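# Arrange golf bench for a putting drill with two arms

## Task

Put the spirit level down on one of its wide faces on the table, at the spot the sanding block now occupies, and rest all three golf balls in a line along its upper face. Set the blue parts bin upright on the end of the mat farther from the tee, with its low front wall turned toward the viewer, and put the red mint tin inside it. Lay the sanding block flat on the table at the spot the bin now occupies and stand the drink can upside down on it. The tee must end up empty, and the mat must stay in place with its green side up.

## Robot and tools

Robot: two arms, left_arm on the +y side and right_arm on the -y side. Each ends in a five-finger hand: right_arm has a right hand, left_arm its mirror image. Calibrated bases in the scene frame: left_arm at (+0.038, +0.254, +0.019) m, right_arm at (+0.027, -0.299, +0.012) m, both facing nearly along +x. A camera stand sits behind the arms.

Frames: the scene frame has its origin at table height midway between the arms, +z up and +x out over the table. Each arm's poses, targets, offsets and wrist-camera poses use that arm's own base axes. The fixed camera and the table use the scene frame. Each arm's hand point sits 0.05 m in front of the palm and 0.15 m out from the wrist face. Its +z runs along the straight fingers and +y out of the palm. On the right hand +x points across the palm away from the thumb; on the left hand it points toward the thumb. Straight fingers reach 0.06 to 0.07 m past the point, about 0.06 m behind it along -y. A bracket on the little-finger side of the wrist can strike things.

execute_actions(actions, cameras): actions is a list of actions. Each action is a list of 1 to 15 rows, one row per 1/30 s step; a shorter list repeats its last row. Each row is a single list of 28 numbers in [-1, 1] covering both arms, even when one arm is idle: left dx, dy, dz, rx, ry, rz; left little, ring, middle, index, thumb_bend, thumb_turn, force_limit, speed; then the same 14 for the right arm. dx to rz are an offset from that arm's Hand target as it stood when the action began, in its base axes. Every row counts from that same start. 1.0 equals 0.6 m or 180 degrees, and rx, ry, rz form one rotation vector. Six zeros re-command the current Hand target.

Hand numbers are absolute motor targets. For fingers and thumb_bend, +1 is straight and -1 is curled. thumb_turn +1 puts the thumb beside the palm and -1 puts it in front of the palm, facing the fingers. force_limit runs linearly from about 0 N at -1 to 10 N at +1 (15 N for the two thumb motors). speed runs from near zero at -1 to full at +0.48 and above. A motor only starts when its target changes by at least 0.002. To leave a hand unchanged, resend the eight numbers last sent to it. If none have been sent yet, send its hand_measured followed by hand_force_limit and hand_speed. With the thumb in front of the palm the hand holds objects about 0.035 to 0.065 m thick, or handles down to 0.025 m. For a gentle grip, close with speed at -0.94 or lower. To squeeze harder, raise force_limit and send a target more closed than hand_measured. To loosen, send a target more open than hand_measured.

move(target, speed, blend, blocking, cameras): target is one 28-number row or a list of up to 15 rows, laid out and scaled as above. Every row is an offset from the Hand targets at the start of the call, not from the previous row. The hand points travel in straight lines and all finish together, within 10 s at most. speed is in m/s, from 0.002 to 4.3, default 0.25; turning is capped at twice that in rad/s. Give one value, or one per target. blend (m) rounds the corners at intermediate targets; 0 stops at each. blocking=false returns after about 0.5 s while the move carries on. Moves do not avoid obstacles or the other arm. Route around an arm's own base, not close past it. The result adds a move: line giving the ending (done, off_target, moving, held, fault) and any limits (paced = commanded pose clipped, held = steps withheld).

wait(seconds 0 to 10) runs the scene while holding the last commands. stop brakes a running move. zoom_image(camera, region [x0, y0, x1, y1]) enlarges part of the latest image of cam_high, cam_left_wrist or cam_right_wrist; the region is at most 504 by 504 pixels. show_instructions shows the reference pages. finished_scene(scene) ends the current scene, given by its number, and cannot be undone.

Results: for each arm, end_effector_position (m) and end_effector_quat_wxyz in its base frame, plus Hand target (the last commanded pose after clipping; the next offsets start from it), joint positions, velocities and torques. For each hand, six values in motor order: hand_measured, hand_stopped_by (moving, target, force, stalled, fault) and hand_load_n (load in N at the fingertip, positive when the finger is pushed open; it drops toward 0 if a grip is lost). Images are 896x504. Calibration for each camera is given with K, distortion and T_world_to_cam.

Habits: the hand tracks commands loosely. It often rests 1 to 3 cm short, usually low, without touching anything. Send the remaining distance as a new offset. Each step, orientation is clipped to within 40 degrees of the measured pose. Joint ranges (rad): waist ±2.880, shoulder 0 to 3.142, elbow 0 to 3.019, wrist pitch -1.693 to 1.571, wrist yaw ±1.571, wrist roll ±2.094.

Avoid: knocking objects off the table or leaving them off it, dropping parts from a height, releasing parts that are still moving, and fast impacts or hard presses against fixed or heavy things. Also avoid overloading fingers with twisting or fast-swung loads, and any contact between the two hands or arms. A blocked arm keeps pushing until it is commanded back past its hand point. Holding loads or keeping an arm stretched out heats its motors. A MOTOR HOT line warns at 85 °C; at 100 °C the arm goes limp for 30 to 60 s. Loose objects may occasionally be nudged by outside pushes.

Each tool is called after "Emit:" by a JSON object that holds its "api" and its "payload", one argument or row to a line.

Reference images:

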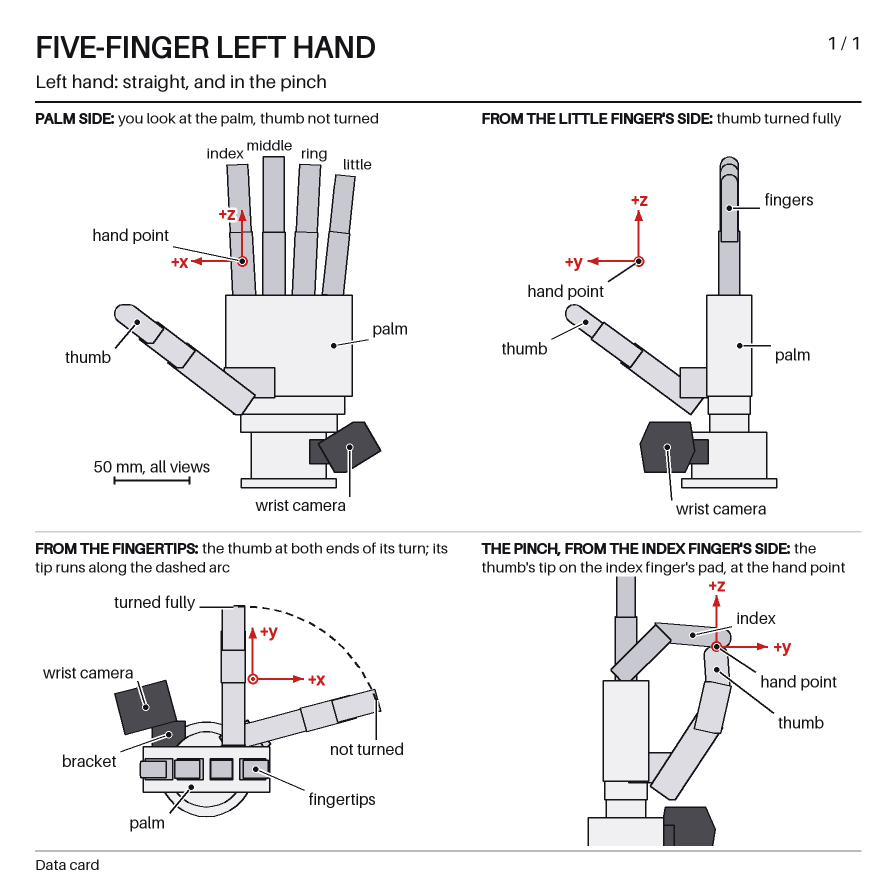

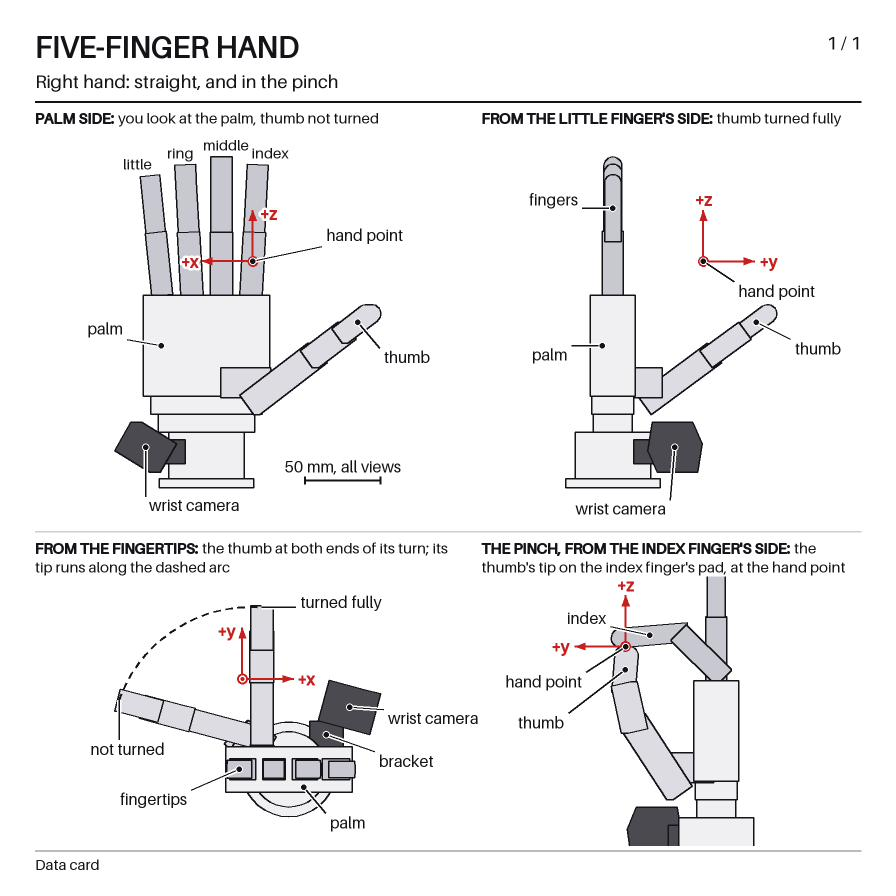

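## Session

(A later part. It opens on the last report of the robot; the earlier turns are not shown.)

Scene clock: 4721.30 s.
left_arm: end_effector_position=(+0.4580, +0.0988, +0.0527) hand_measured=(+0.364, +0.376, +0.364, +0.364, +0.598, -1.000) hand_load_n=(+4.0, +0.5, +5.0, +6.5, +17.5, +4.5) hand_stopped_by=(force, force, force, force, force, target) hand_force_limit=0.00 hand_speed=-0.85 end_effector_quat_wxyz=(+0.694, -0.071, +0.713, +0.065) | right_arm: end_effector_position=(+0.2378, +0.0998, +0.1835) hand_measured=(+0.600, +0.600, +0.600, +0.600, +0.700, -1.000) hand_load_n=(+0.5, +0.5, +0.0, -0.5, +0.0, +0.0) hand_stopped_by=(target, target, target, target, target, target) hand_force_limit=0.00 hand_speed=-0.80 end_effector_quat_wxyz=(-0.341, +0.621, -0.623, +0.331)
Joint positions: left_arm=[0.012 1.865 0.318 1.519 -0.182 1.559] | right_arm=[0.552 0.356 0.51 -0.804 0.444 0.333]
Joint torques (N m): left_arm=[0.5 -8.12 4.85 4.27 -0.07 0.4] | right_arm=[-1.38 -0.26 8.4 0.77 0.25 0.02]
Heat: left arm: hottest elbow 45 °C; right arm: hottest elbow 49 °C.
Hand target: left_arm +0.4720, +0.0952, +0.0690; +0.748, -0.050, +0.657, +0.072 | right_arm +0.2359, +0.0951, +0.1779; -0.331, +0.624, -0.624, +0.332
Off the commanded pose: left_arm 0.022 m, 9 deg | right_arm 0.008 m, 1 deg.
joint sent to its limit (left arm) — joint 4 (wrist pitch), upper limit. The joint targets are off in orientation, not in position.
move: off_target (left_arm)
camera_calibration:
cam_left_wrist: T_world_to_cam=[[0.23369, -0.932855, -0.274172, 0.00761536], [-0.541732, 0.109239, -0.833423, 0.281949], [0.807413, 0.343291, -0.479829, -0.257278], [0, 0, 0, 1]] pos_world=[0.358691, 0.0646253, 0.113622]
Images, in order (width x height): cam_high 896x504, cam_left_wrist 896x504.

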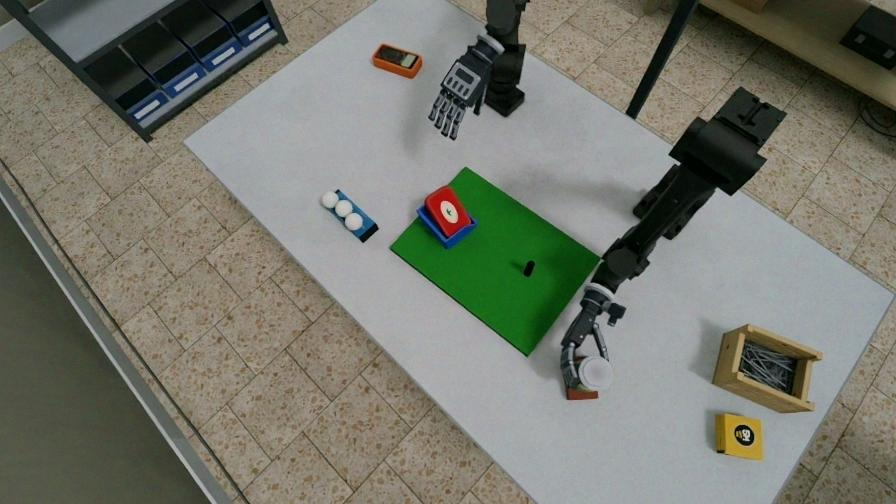

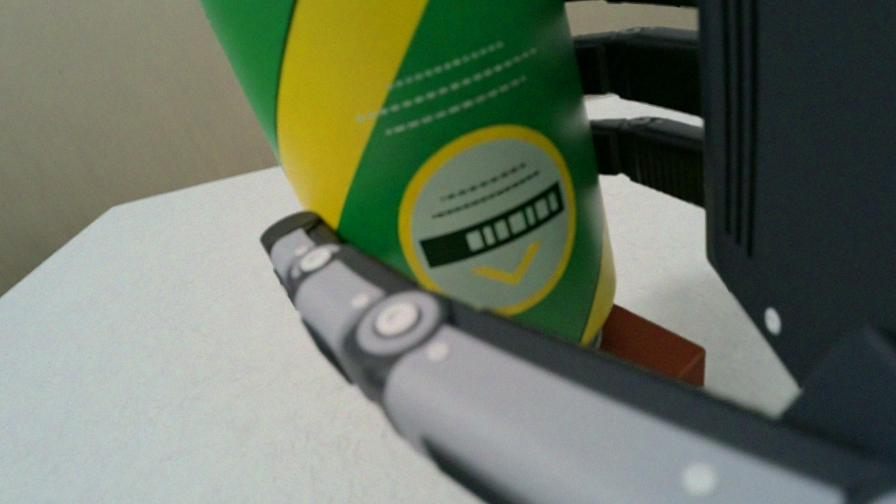

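Emit:
{"api": "move", "payload": {
  "target": [0.008,-0.001,-0.02,0,0,0,0.2,0.2,0.2,0.2,0.2,-1,0.0,-0.85,0,0,0,0,0,0,0.6,0.6,0.6,0.6,0.7,-1,0.0,-0.8],
  "speed": 0.05,
  "cameras": ["cam_high","cam_left_wrist"]
}}

Emit:
{"api": "zoom_image", "payload": {
  "camera": "cam_high",
  "region": [530, 280, 690, 420]
}}

Scene clock: 4741.23 s.
left_arm: end_effector_position=(+0.4646, +0.0992, +0.0513) hand_measured=(+0.364, +0.376, +0.364, +0.364, +0.598, -1.000) hand_load_n=(+4.5, +0.5, +5.0, +5.5, +17.5, +3.5) hand_stopped_by=(force, force, force, force, force, target) hand_force_limit=0.00 hand_speed=-0.85 end_effector_quat_wxyz=(+0.698, -0.069, +0.710, +0.070) | right_arm: end_effector_position=(+0.2378, +0.0998, +0.1835) hand_measured=(+0.600, +0.600, +0.600, +0.600, +0.700, -1.000) hand_load_n=(+0.0, +0.0, +0.0, +0.0, +0.0, +0.0) hand_stopped_by=(target, target, target, target, target, target) hand_force_limit=0.00 hand_speed=-0.80 end_effector_quat_wxyz=(-0.341, +0.621, -0.623, +0.331)
Joint positions: left_arm=[0.009 1.891 0.338 1.536 -0.187 1.571] | right_arm=[0.552 0.356 0.51 -0.804 0.444 0.333]
Joint torques (N m): left_arm=[0.5 -7.65 4.7 3.51 0.01 0.26] | right_arm=[-1.44 -0.21 8.4 0.77 0.25 0.02]
Heat: left arm: hottest elbow 45 °C; right arm: hottest elbow 49 °C.
Hand target: left_arm +0.4767, +0.0946, +0.0568; +0.748, -0.050, +0.657, +0.072 | right_arm +0.2359, +0.0951, +0.1779; -0.331, +0.624, -0.624, +0.332
Off the commanded pose: left_arm 0.014 m, 9 deg | right_arm 0.008 m, 1 deg.
joint sent to its limit (left arm) — joint 4 (wrist pitch), upper limit. The joint targets are off in orientation, not in position.
move: off_target (left_arm)
camera_calibration:
cam_left_wrist: T_world_to_cam=[[0.238822, -0.928814, -0.283317, 0.00380616], [-0.53542, 0.117451, -0.836379, 0.280634], [0.810117, 0.35144, -0.469256, -0.266043], [0, 0, 0, 1]] pos_world=[0.364874, 0.0640725, 0.110952]
Images, in order (width x height): cam_high 896x504, cam_left_wrist 896x504.

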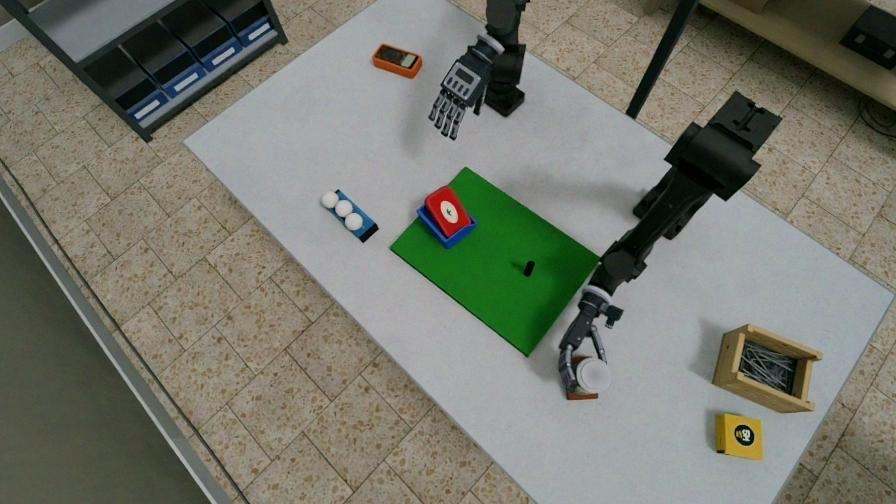

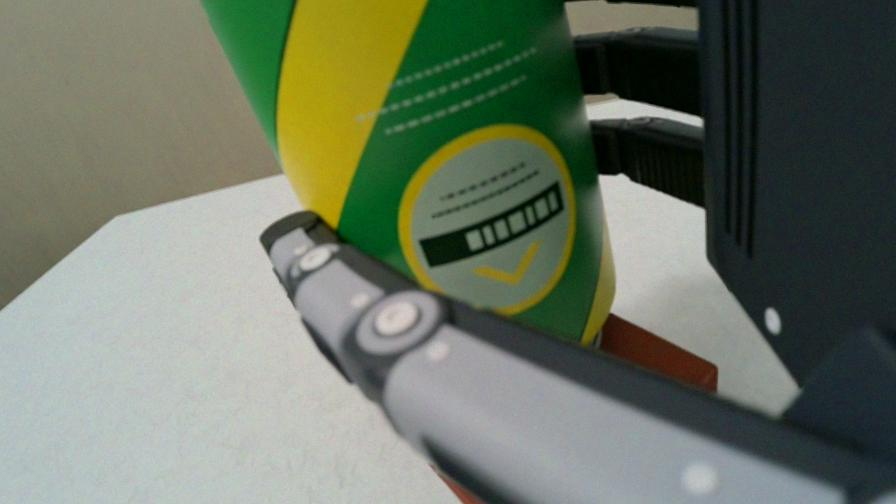

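Scaled by 3.150.

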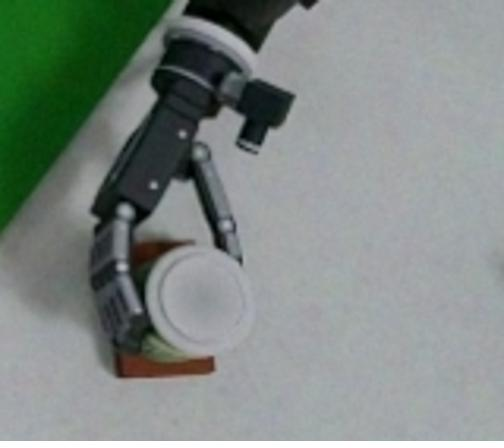

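Emit:
{"api": "move", "payload": {
  "target": [
    [0,0,0,0,0,0,0.42,0.42,0.42,0.42,0.63,-1,0.0,-0.93,0,0,0,0,0,0,0.6,0.6,0.6,0.6,0.7,-1,0.0,-0.8],
    [0,0,0,0,0,0,0.6,0.6,0.6,0.6,0.8,-1,0.0,-0.7,0,0,0,0,0,0,0.6,0.6,0.6,0.6,0.7,-1,0.0,-0.8]
  ],
  "speed": 0.05,
  "cameras": ["cam_high","cam_left_wrist"]
}}

Emit:
{"api": "zoom_image", "payload": {
  "camera": "cam_high",
  "region": [530, 280, 690, 420]
}}

Scene clock: 4754.10 s.
left_arm: end_effector_position=(+0.4703, +0.0992, +0.0540) hand_measured=(+0.600, +0.600, +0.600, +0.600, +0.800, -1.000) hand_load_n=(+0.0, +0.0, +0.0, +0.0, +0.0, +0.0) hand_stopped_by=(target, target, target, target, target, target) hand_force_limit=0.00 hand_speed=-0.70 end_effector_quat_wxyz=(+0.702, -0.069, +0.706, +0.070) | right_arm: end_effector_position=(+0.2378, +0.0998, +0.1835) hand_measured=(+0.600, +0.600, +0.600, +0.600, +0.700, -1.000) hand_load_n=(+0.0, +0.0, +0.0, +0.0, +0.0, +0.0) hand_stopped_by=(target, target, target, target, target, target) hand_force_limit=0.00 hand_speed=-0.80 end_effector_quat_wxyz=(-0.341, +0.621, -0.623, +0.331)
Joint positions: left_arm=[0.009 1.894 0.352 1.536 -0.188 1.573] | right_arm=[0.552 0.356 0.51 -0.804 0.444 0.333]
Joint torques (N m): left_arm=[0.5 -7.82 3.66 3.51 0.04 0.25] | right_arm=[-1.44 -0.21 8.4 0.77 0.25 0.02]
Heat: left arm: hottest elbow 44 °C; right arm: hottest elbow 49 °C.
Hand target: left_arm +0.4768, +0.0946, +0.0569; +0.748, -0.050, +0.657, +0.072 | right_arm +0.2359, +0.0951, +0.1779; -0.331, +0.624, -0.624, +0.332
Off the commanded pose: left_arm 0.008 m, 8 deg | right_arm 0.008 m, 1 deg.
joint sent to its limit (left arm) — joint 4 (wrist pitch), upper limit. The joint targets are off in orientation, not in position.
move: off_target (left_arm); target 2's new numbers were sent with left_arm's hand 0.011 m and 8 deg from that target
camera_calibration:
cam_left_wrist: T_world_to_cam=[[0.242025, -0.928373, -0.282041, 0.00157936], [-0.525724, 0.118841, -0.842313, 0.281636], [0.815499, 0.352136, -0.459305, -0.272541], [0, 0, 0, 1]] pos_world=[0.369937, 0.0639678, 0.112492]
Images, in order (width x height): cam_high 896x504, cam_left_wrist 896x504.

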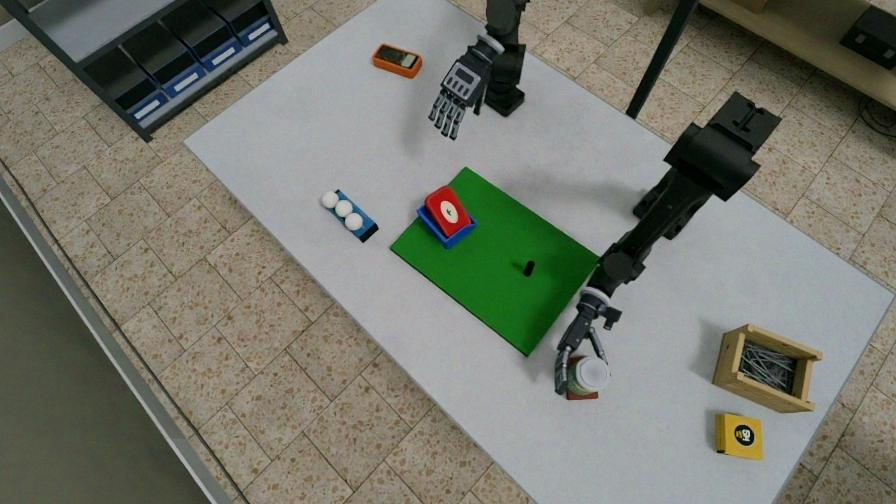

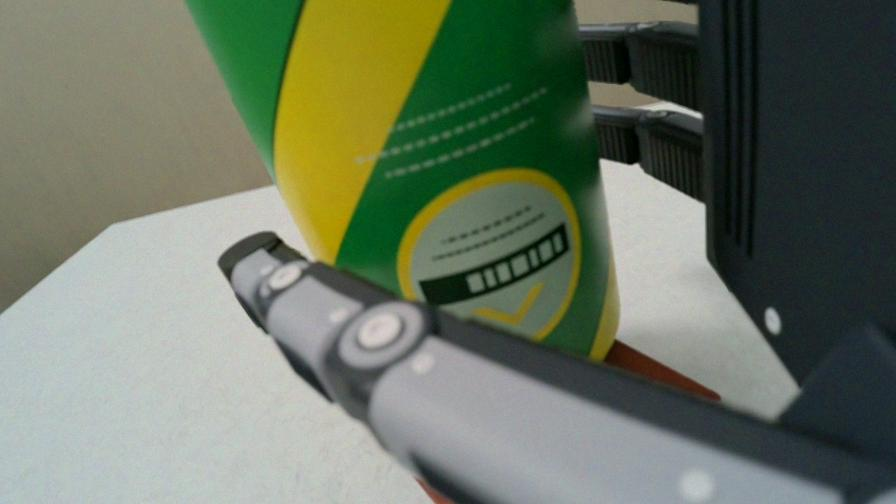

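Scaled by 3.150.

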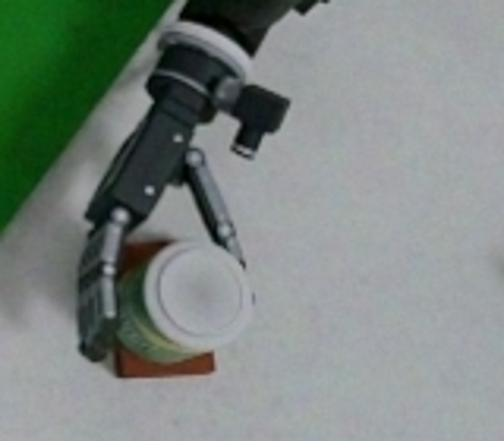

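Emit:
{"api": "move", "payload": {
  "target": [0,0,0,0,0,0,1,1,1,1,1,-1,0.0,-0.5,0,0,0,0,0,0,0.6,0.6,0.6,0.6,0.7,-1,0.0,-0.8],
  "speed": 0.05,
  "cameras": ["cam_high","cam_left_wrist"]
}}

Emit:
{"api": "zoom_image", "payload": {
  "camera": "cam_high",
  "region": [530, 280, 690, 420]
}}

Scene clock: 4771.07 s.
left_arm: end_effector_position=(+0.4703, +0.0992, +0.0540) hand_measured=(+1.000, +1.000, +1.000, +1.000, +1.000, -1.000) hand_load_n=(+0.0, +0.0, +0.0, +0.0, +0.0, +0.5) hand_stopped_by=(target, target, target, target, target, target) hand_force_limit=0.00 hand_speed=-0.50 end_effector_quat_wxyz=(+0.702, -0.069, +0.706, +0.070) | right_arm: end_effector_position=(+0.2378, +0.0998, +0.1835) hand_measured=(+0.600, +0.600, +0.600, +0.600, +0.700, -1.000) hand_load_n=(+0.0, +0.0, +0.0, +0.0, +0.0, +0.0) hand_stopped_by=(target, target, target, target, target, target) hand_force_limit=0.00 hand_speed=-0.80 end_effector_quat_wxyz=(-0.341, +0.621, -0.623, +0.331)
Joint positions: left_arm=[0.009 1.894 0.352 1.536 -0.188 1.573] | right_arm=[0.552 0.356 0.51 -0.804 0.444 0.333]
Joint torques (N m): left_arm=[0.56 -7.88 3.66 3.51 0.03 0.24] | right_arm=[-1.44 -0.21 8.4 0.79 0.25 0.02]
Heat: left arm: hottest elbow 44 °C; right arm: hottest elbow 49 °C.
Hand target: left_arm +0.4768, +0.0946, +0.0569; +0.748, -0.050, +0.657, +0.072 | right_arm +0.2359, +0.0951, +0.1779; -0.331, +0.624, -0.624, +0.332
Off the commanded pose: left_arm 0.008 m, 8 deg | right_arm 0.008 m, 1 deg.
joint sent to its limit (left arm) — joint 4 (wrist pitch), upper limit. The joint targets are off in orientation, not in position.
move: off_target (left_arm)
camera_calibration:
cam_left_wrist: T_world_to_cam=[[0.242025, -0.928373, -0.282041, 0.00157936], [-0.525724, 0.118841, -0.842313, 0.281636], [0.815499, 0.352136, -0.459305, -0.272541], [0, 0, 0, 1]] pos_world=[0.369937, 0.0639678, 0.112492]
Images, in order (width x height): cam_high 896x504, cam_left_wrist 896x504.

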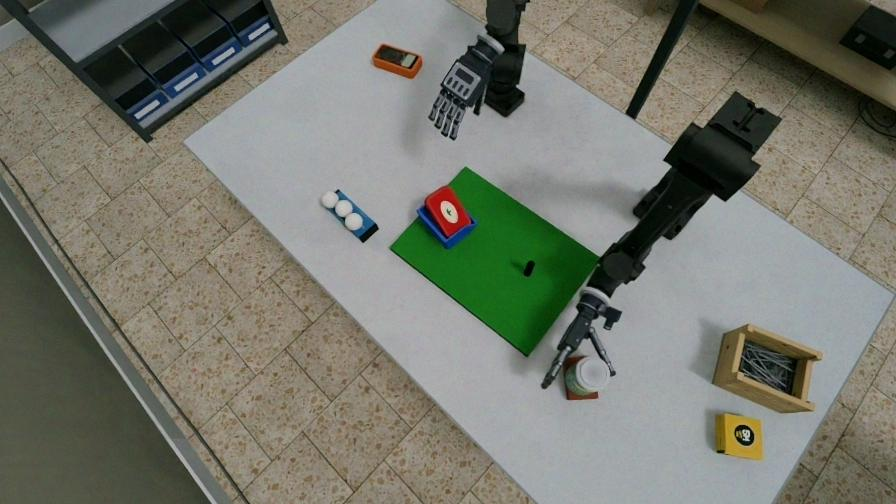

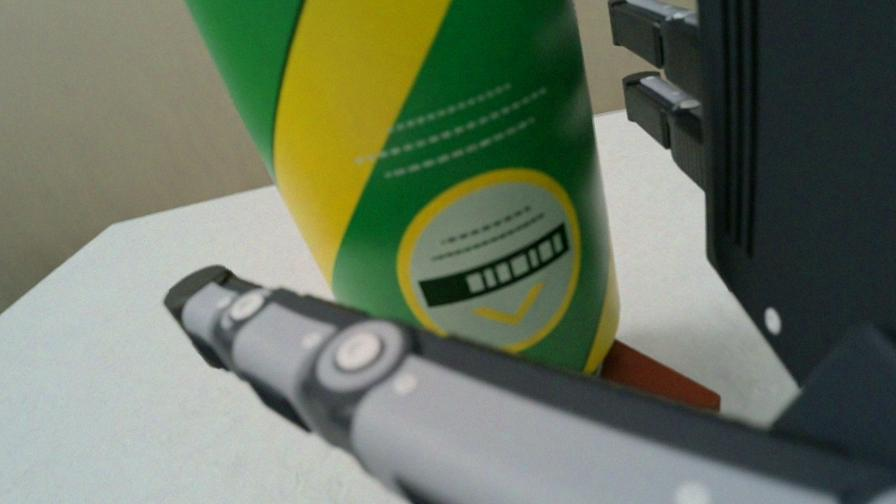

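Scaled by 3.150.

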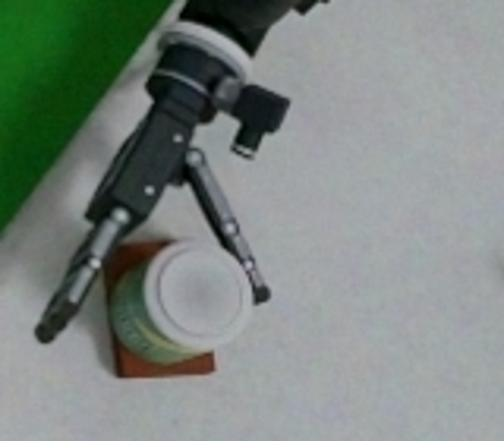

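Emit:
{"api": "move", "payload": {
  "target": [
    [-0.0,0.008,0.0,0,0,0,1,1,1,1,1,-1,0.0,-0.5,0,0,0,0,0,0,0.6,0.6,0.6,0.6,0.7,-1,0.0,-0.8],
    [-0.1,-0.01,0.02,0,0,0,1,1,1,1,1,-1,0.0,-0.5,0,0,0,0,0,0,0.6,0.6,0.6,0.6,0.7,-1,0.0,-0.8],
    [-0.18,-0.03,0.05,0,0,0,1,1,1,1,1,-1,0.0,-0.5,0,0,0,0,0,0,0.6,0.6,0.6,0.6,0.7,-1,0.0,-0.8],
    [-0.25,-0.05,0.2,0,0,0,1,1,1,1,1,-1,0.0,-0.5,0,0,0,0,0,0,0.6,0.6,0.6,0.6,0.7,-1,0.0,-0.8]
  ],
  "speed": 0.08,
  "blend": 0.01,
  "cameras": ["cam_high","cam_left_wrist"]
}}

Emit:
{"api": "zoom_image", "payload": {
  "camera": "cam_high",
  "region": [530, 280, 690, 420]
}}

Scene clock: 4798.17 s.
left_arm: end_effector_position=(+0.3457, +0.0726, +0.1319) hand_measured=(+1.000, +1.000, +1.000, +1.000, +1.000, -1.000) hand_load_n=(+0.0, +0.0, +0.0, +0.0, +0.0, +0.0) hand_stopped_by=(target, target, target, target, target, target) hand_force_limit=0.00 hand_speed=-0.50 end_effector_quat_wxyz=(+0.737, -0.060, +0.670, +0.068) | right_arm: end_effector_position=(+0.2378, +0.0998, +0.1835) hand_measured=(+0.600, +0.600, +0.600, +0.600, +0.700, -1.000) hand_load_n=(-0.5, +0.0, +0.0, +0.0, +0.0, +0.0) hand_stopped_by=(target, target, target, target, target, target) hand_force_limit=0.00 hand_speed=-0.80 end_effector_quat_wxyz=(-0.341, +0.621, -0.623, +0.331)
Joint positions: left_arm=[-0.132 1.439 0.004 1.536 -0.312 1.605] | right_arm=[0.552 0.356 0.51 -0.804 0.444 0.333]
Joint torques (N m): left_arm=[1.32 -3.6 3.37 2.47 0 0.18] | right_arm=[-1.44 -0.21 8.39 0.77 0.25 0.02]
Heat: left arm: hottest elbow 43 °C; right arm: hottest elbow 49 °C.
Hand target: left_arm +0.3462, +0.0728, +0.1298; +0.735, -0.060, +0.672, +0.069 (not the last commanded pose) | right_arm +0.2359, +0.0951, +0.1779; -0.331, +0.624, -0.624, +0.332
Off the commanded pose: left_arm 0.049 m, 2 deg | right_arm 0.008 m, 1 deg.
move: held (left_arm; a check stopped the path); path passed 3 of 4 targets; limits=held
pose unreachable (left arm): on one or more control steps of this call, first in action 0 (counted from 0), this arm could not follow its commanded pose, so it was not sent that pose on those steps. It may still have moved: this result reports where it is.
cause: moving toward the commanded pose would bring two parts of the arm too close to each other (joints 2 (shoulder) and 3 (elbow) lie between them).
camera_calibration:
cam_left_wrist: T_world_to_cam=[[0.255975, -0.926692, -0.275171, 0.023057], [-0.437596, 0.142739, -0.88777, 0.258632], [0.861967, 0.34766, -0.368979, -0.153421], [0, 0, 0, 1]] pos_world=[0.239518, 0.0377881, 0.179341]
Images, in order (width x height): cam_high 896x504, cam_left_wrist 896x504.

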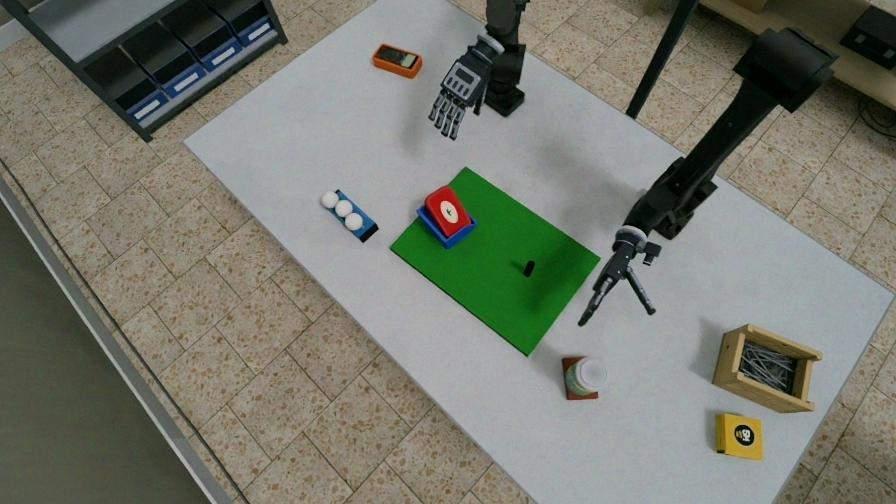

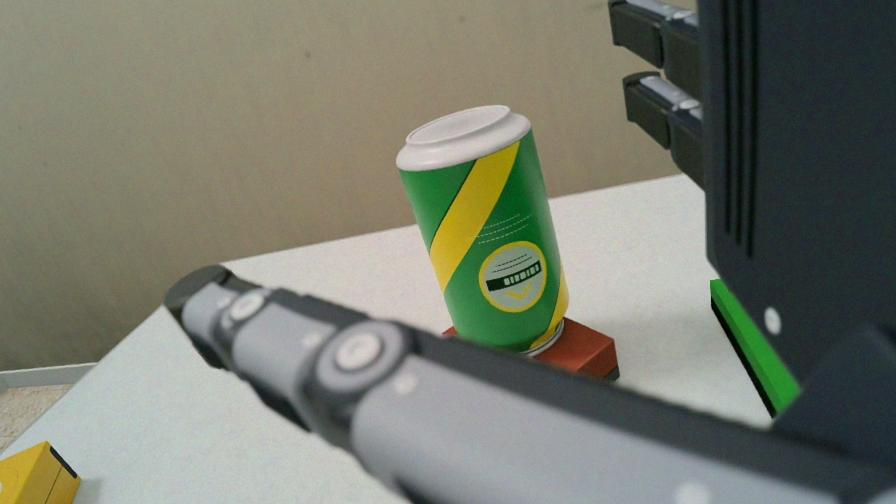

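Scaled by 3.150.

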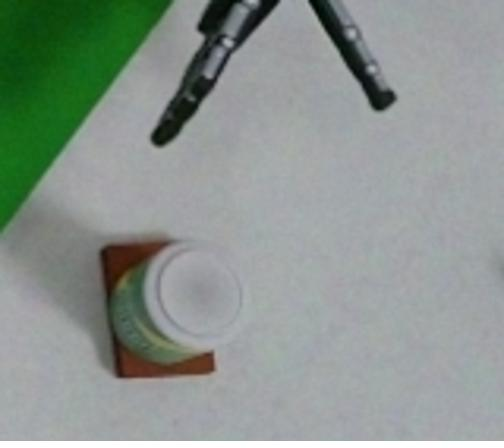

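Emit:
{"api": "zoom_image", "payload": {
  "camera": "cam_high",
  "region": [380, 160, 500, 270]
}}

Emit:
{"api": "zoom_image", "payload": {
  "camera": "cam_high",
  "region": [300, 170, 400, 260]
}}

Scaled by 4.200.

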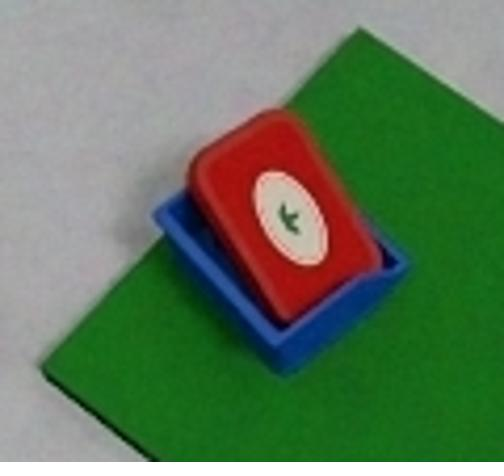

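Scaled by 5.040.

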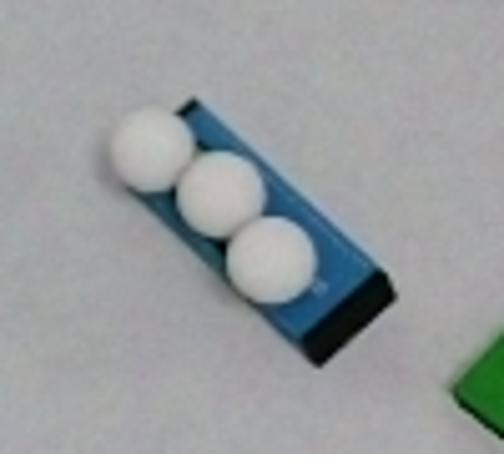

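Emit:
{"api": "move", "payload": {
  "target": [
    [-0.02,0.15,0.08,0,0,0,1,1,1,1,1,-1,0.0,-0.5,0,0,0,0,0,0,0.6,0.6,0.6,0.6,0.7,-1,0.0,-0.8]
  ],
  "speed": 0.2,
  "cameras": ["cam_high"]
}}

Scene clock: 4830.80 s.
left_arm: end_effector_position=(+0.3482, +0.0743, +0.1340) hand_measured=(+1.000, +1.000, +1.000, +1.000, +1.000, -1.000) hand_load_n=(+0.0, +0.0, +0.0, +0.0, -0.5, +0.0) hand_stopped_by=(target, target, target, target, target, target) hand_force_limit=0.00 hand_speed=-0.50 end_effector_quat_wxyz=(+0.737, -0.050, +0.671, +0.062) | right_arm: end_effector_position=(+0.2378, +0.0998, +0.1835) hand_measured=(+0.600, +0.600, +0.600, +0.600, +0.700, -1.000) hand_load_n=(+0.0, +0.0, +0.0, +0.0, +0.0, +0.0) hand_stopped_by=(target, target, target, target, target, target) hand_force_limit=0.00 hand_speed=-0.80 end_effector_quat_wxyz=(-0.341, +0.621, -0.623, +0.331)
Joint positions: left_arm=[-0.097 1.41 0.004 1.504 -0.256 1.605] | right_arm=[0.552 0.356 0.51 -0.804 0.444 0.333]
Joint torques (N m): left_arm=[0.56 -3.19 3.49 2.74 0.03 0.19] | right_arm=[-1.44 -0.21 8.4 0.77 0.25 0.02]
Heat: left arm: hottest elbow 42 °C; right arm: hottest elbow 48 °C.
Hand target: left_arm +0.3490, +0.0707, +0.1316; +0.736, -0.046, +0.673, +0.059 (not the last commanded pose) | right_arm +0.2359, +0.0951, +0.1779; -0.331, +0.624, -0.624, +0.332
Off the commanded pose: left_arm 0.100 m, 1 deg | right_arm 0.008 m, 1 deg.
move: held (left_arm; a check stopped the path); limits=held
pose unreachable (left arm): on one or more control steps of this call, first in action 0 (counted from 0), this arm could not follow its commanded pose, so it was not sent that pose on those steps. It may still have moved: this result reports where it is.
cause: moving toward the commanded pose would bring two parts of the arm too close to each other (joints 2 (shoulder) and 3 (elbow) lie between them).
Images, in order (width x height): cam_high 896x504.

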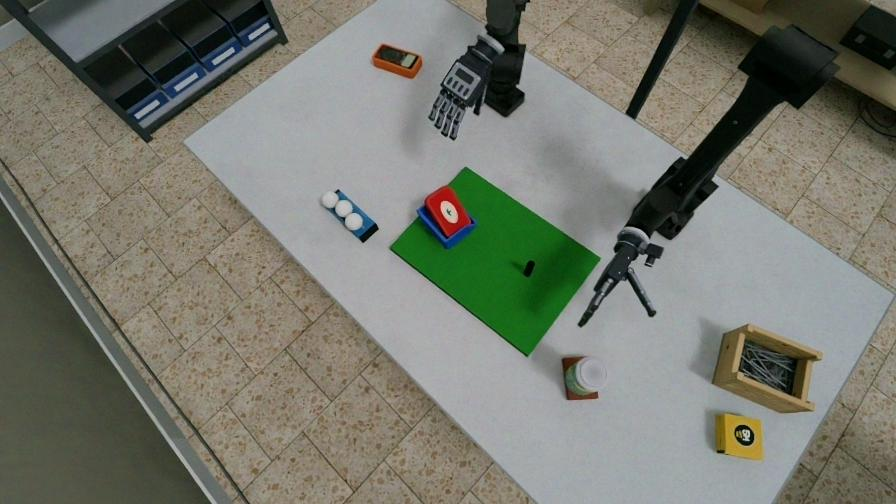

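Emit:
{"api": "finished_scene", "payload": {
  "scene": 1
}}

The scene is finished: the task was done.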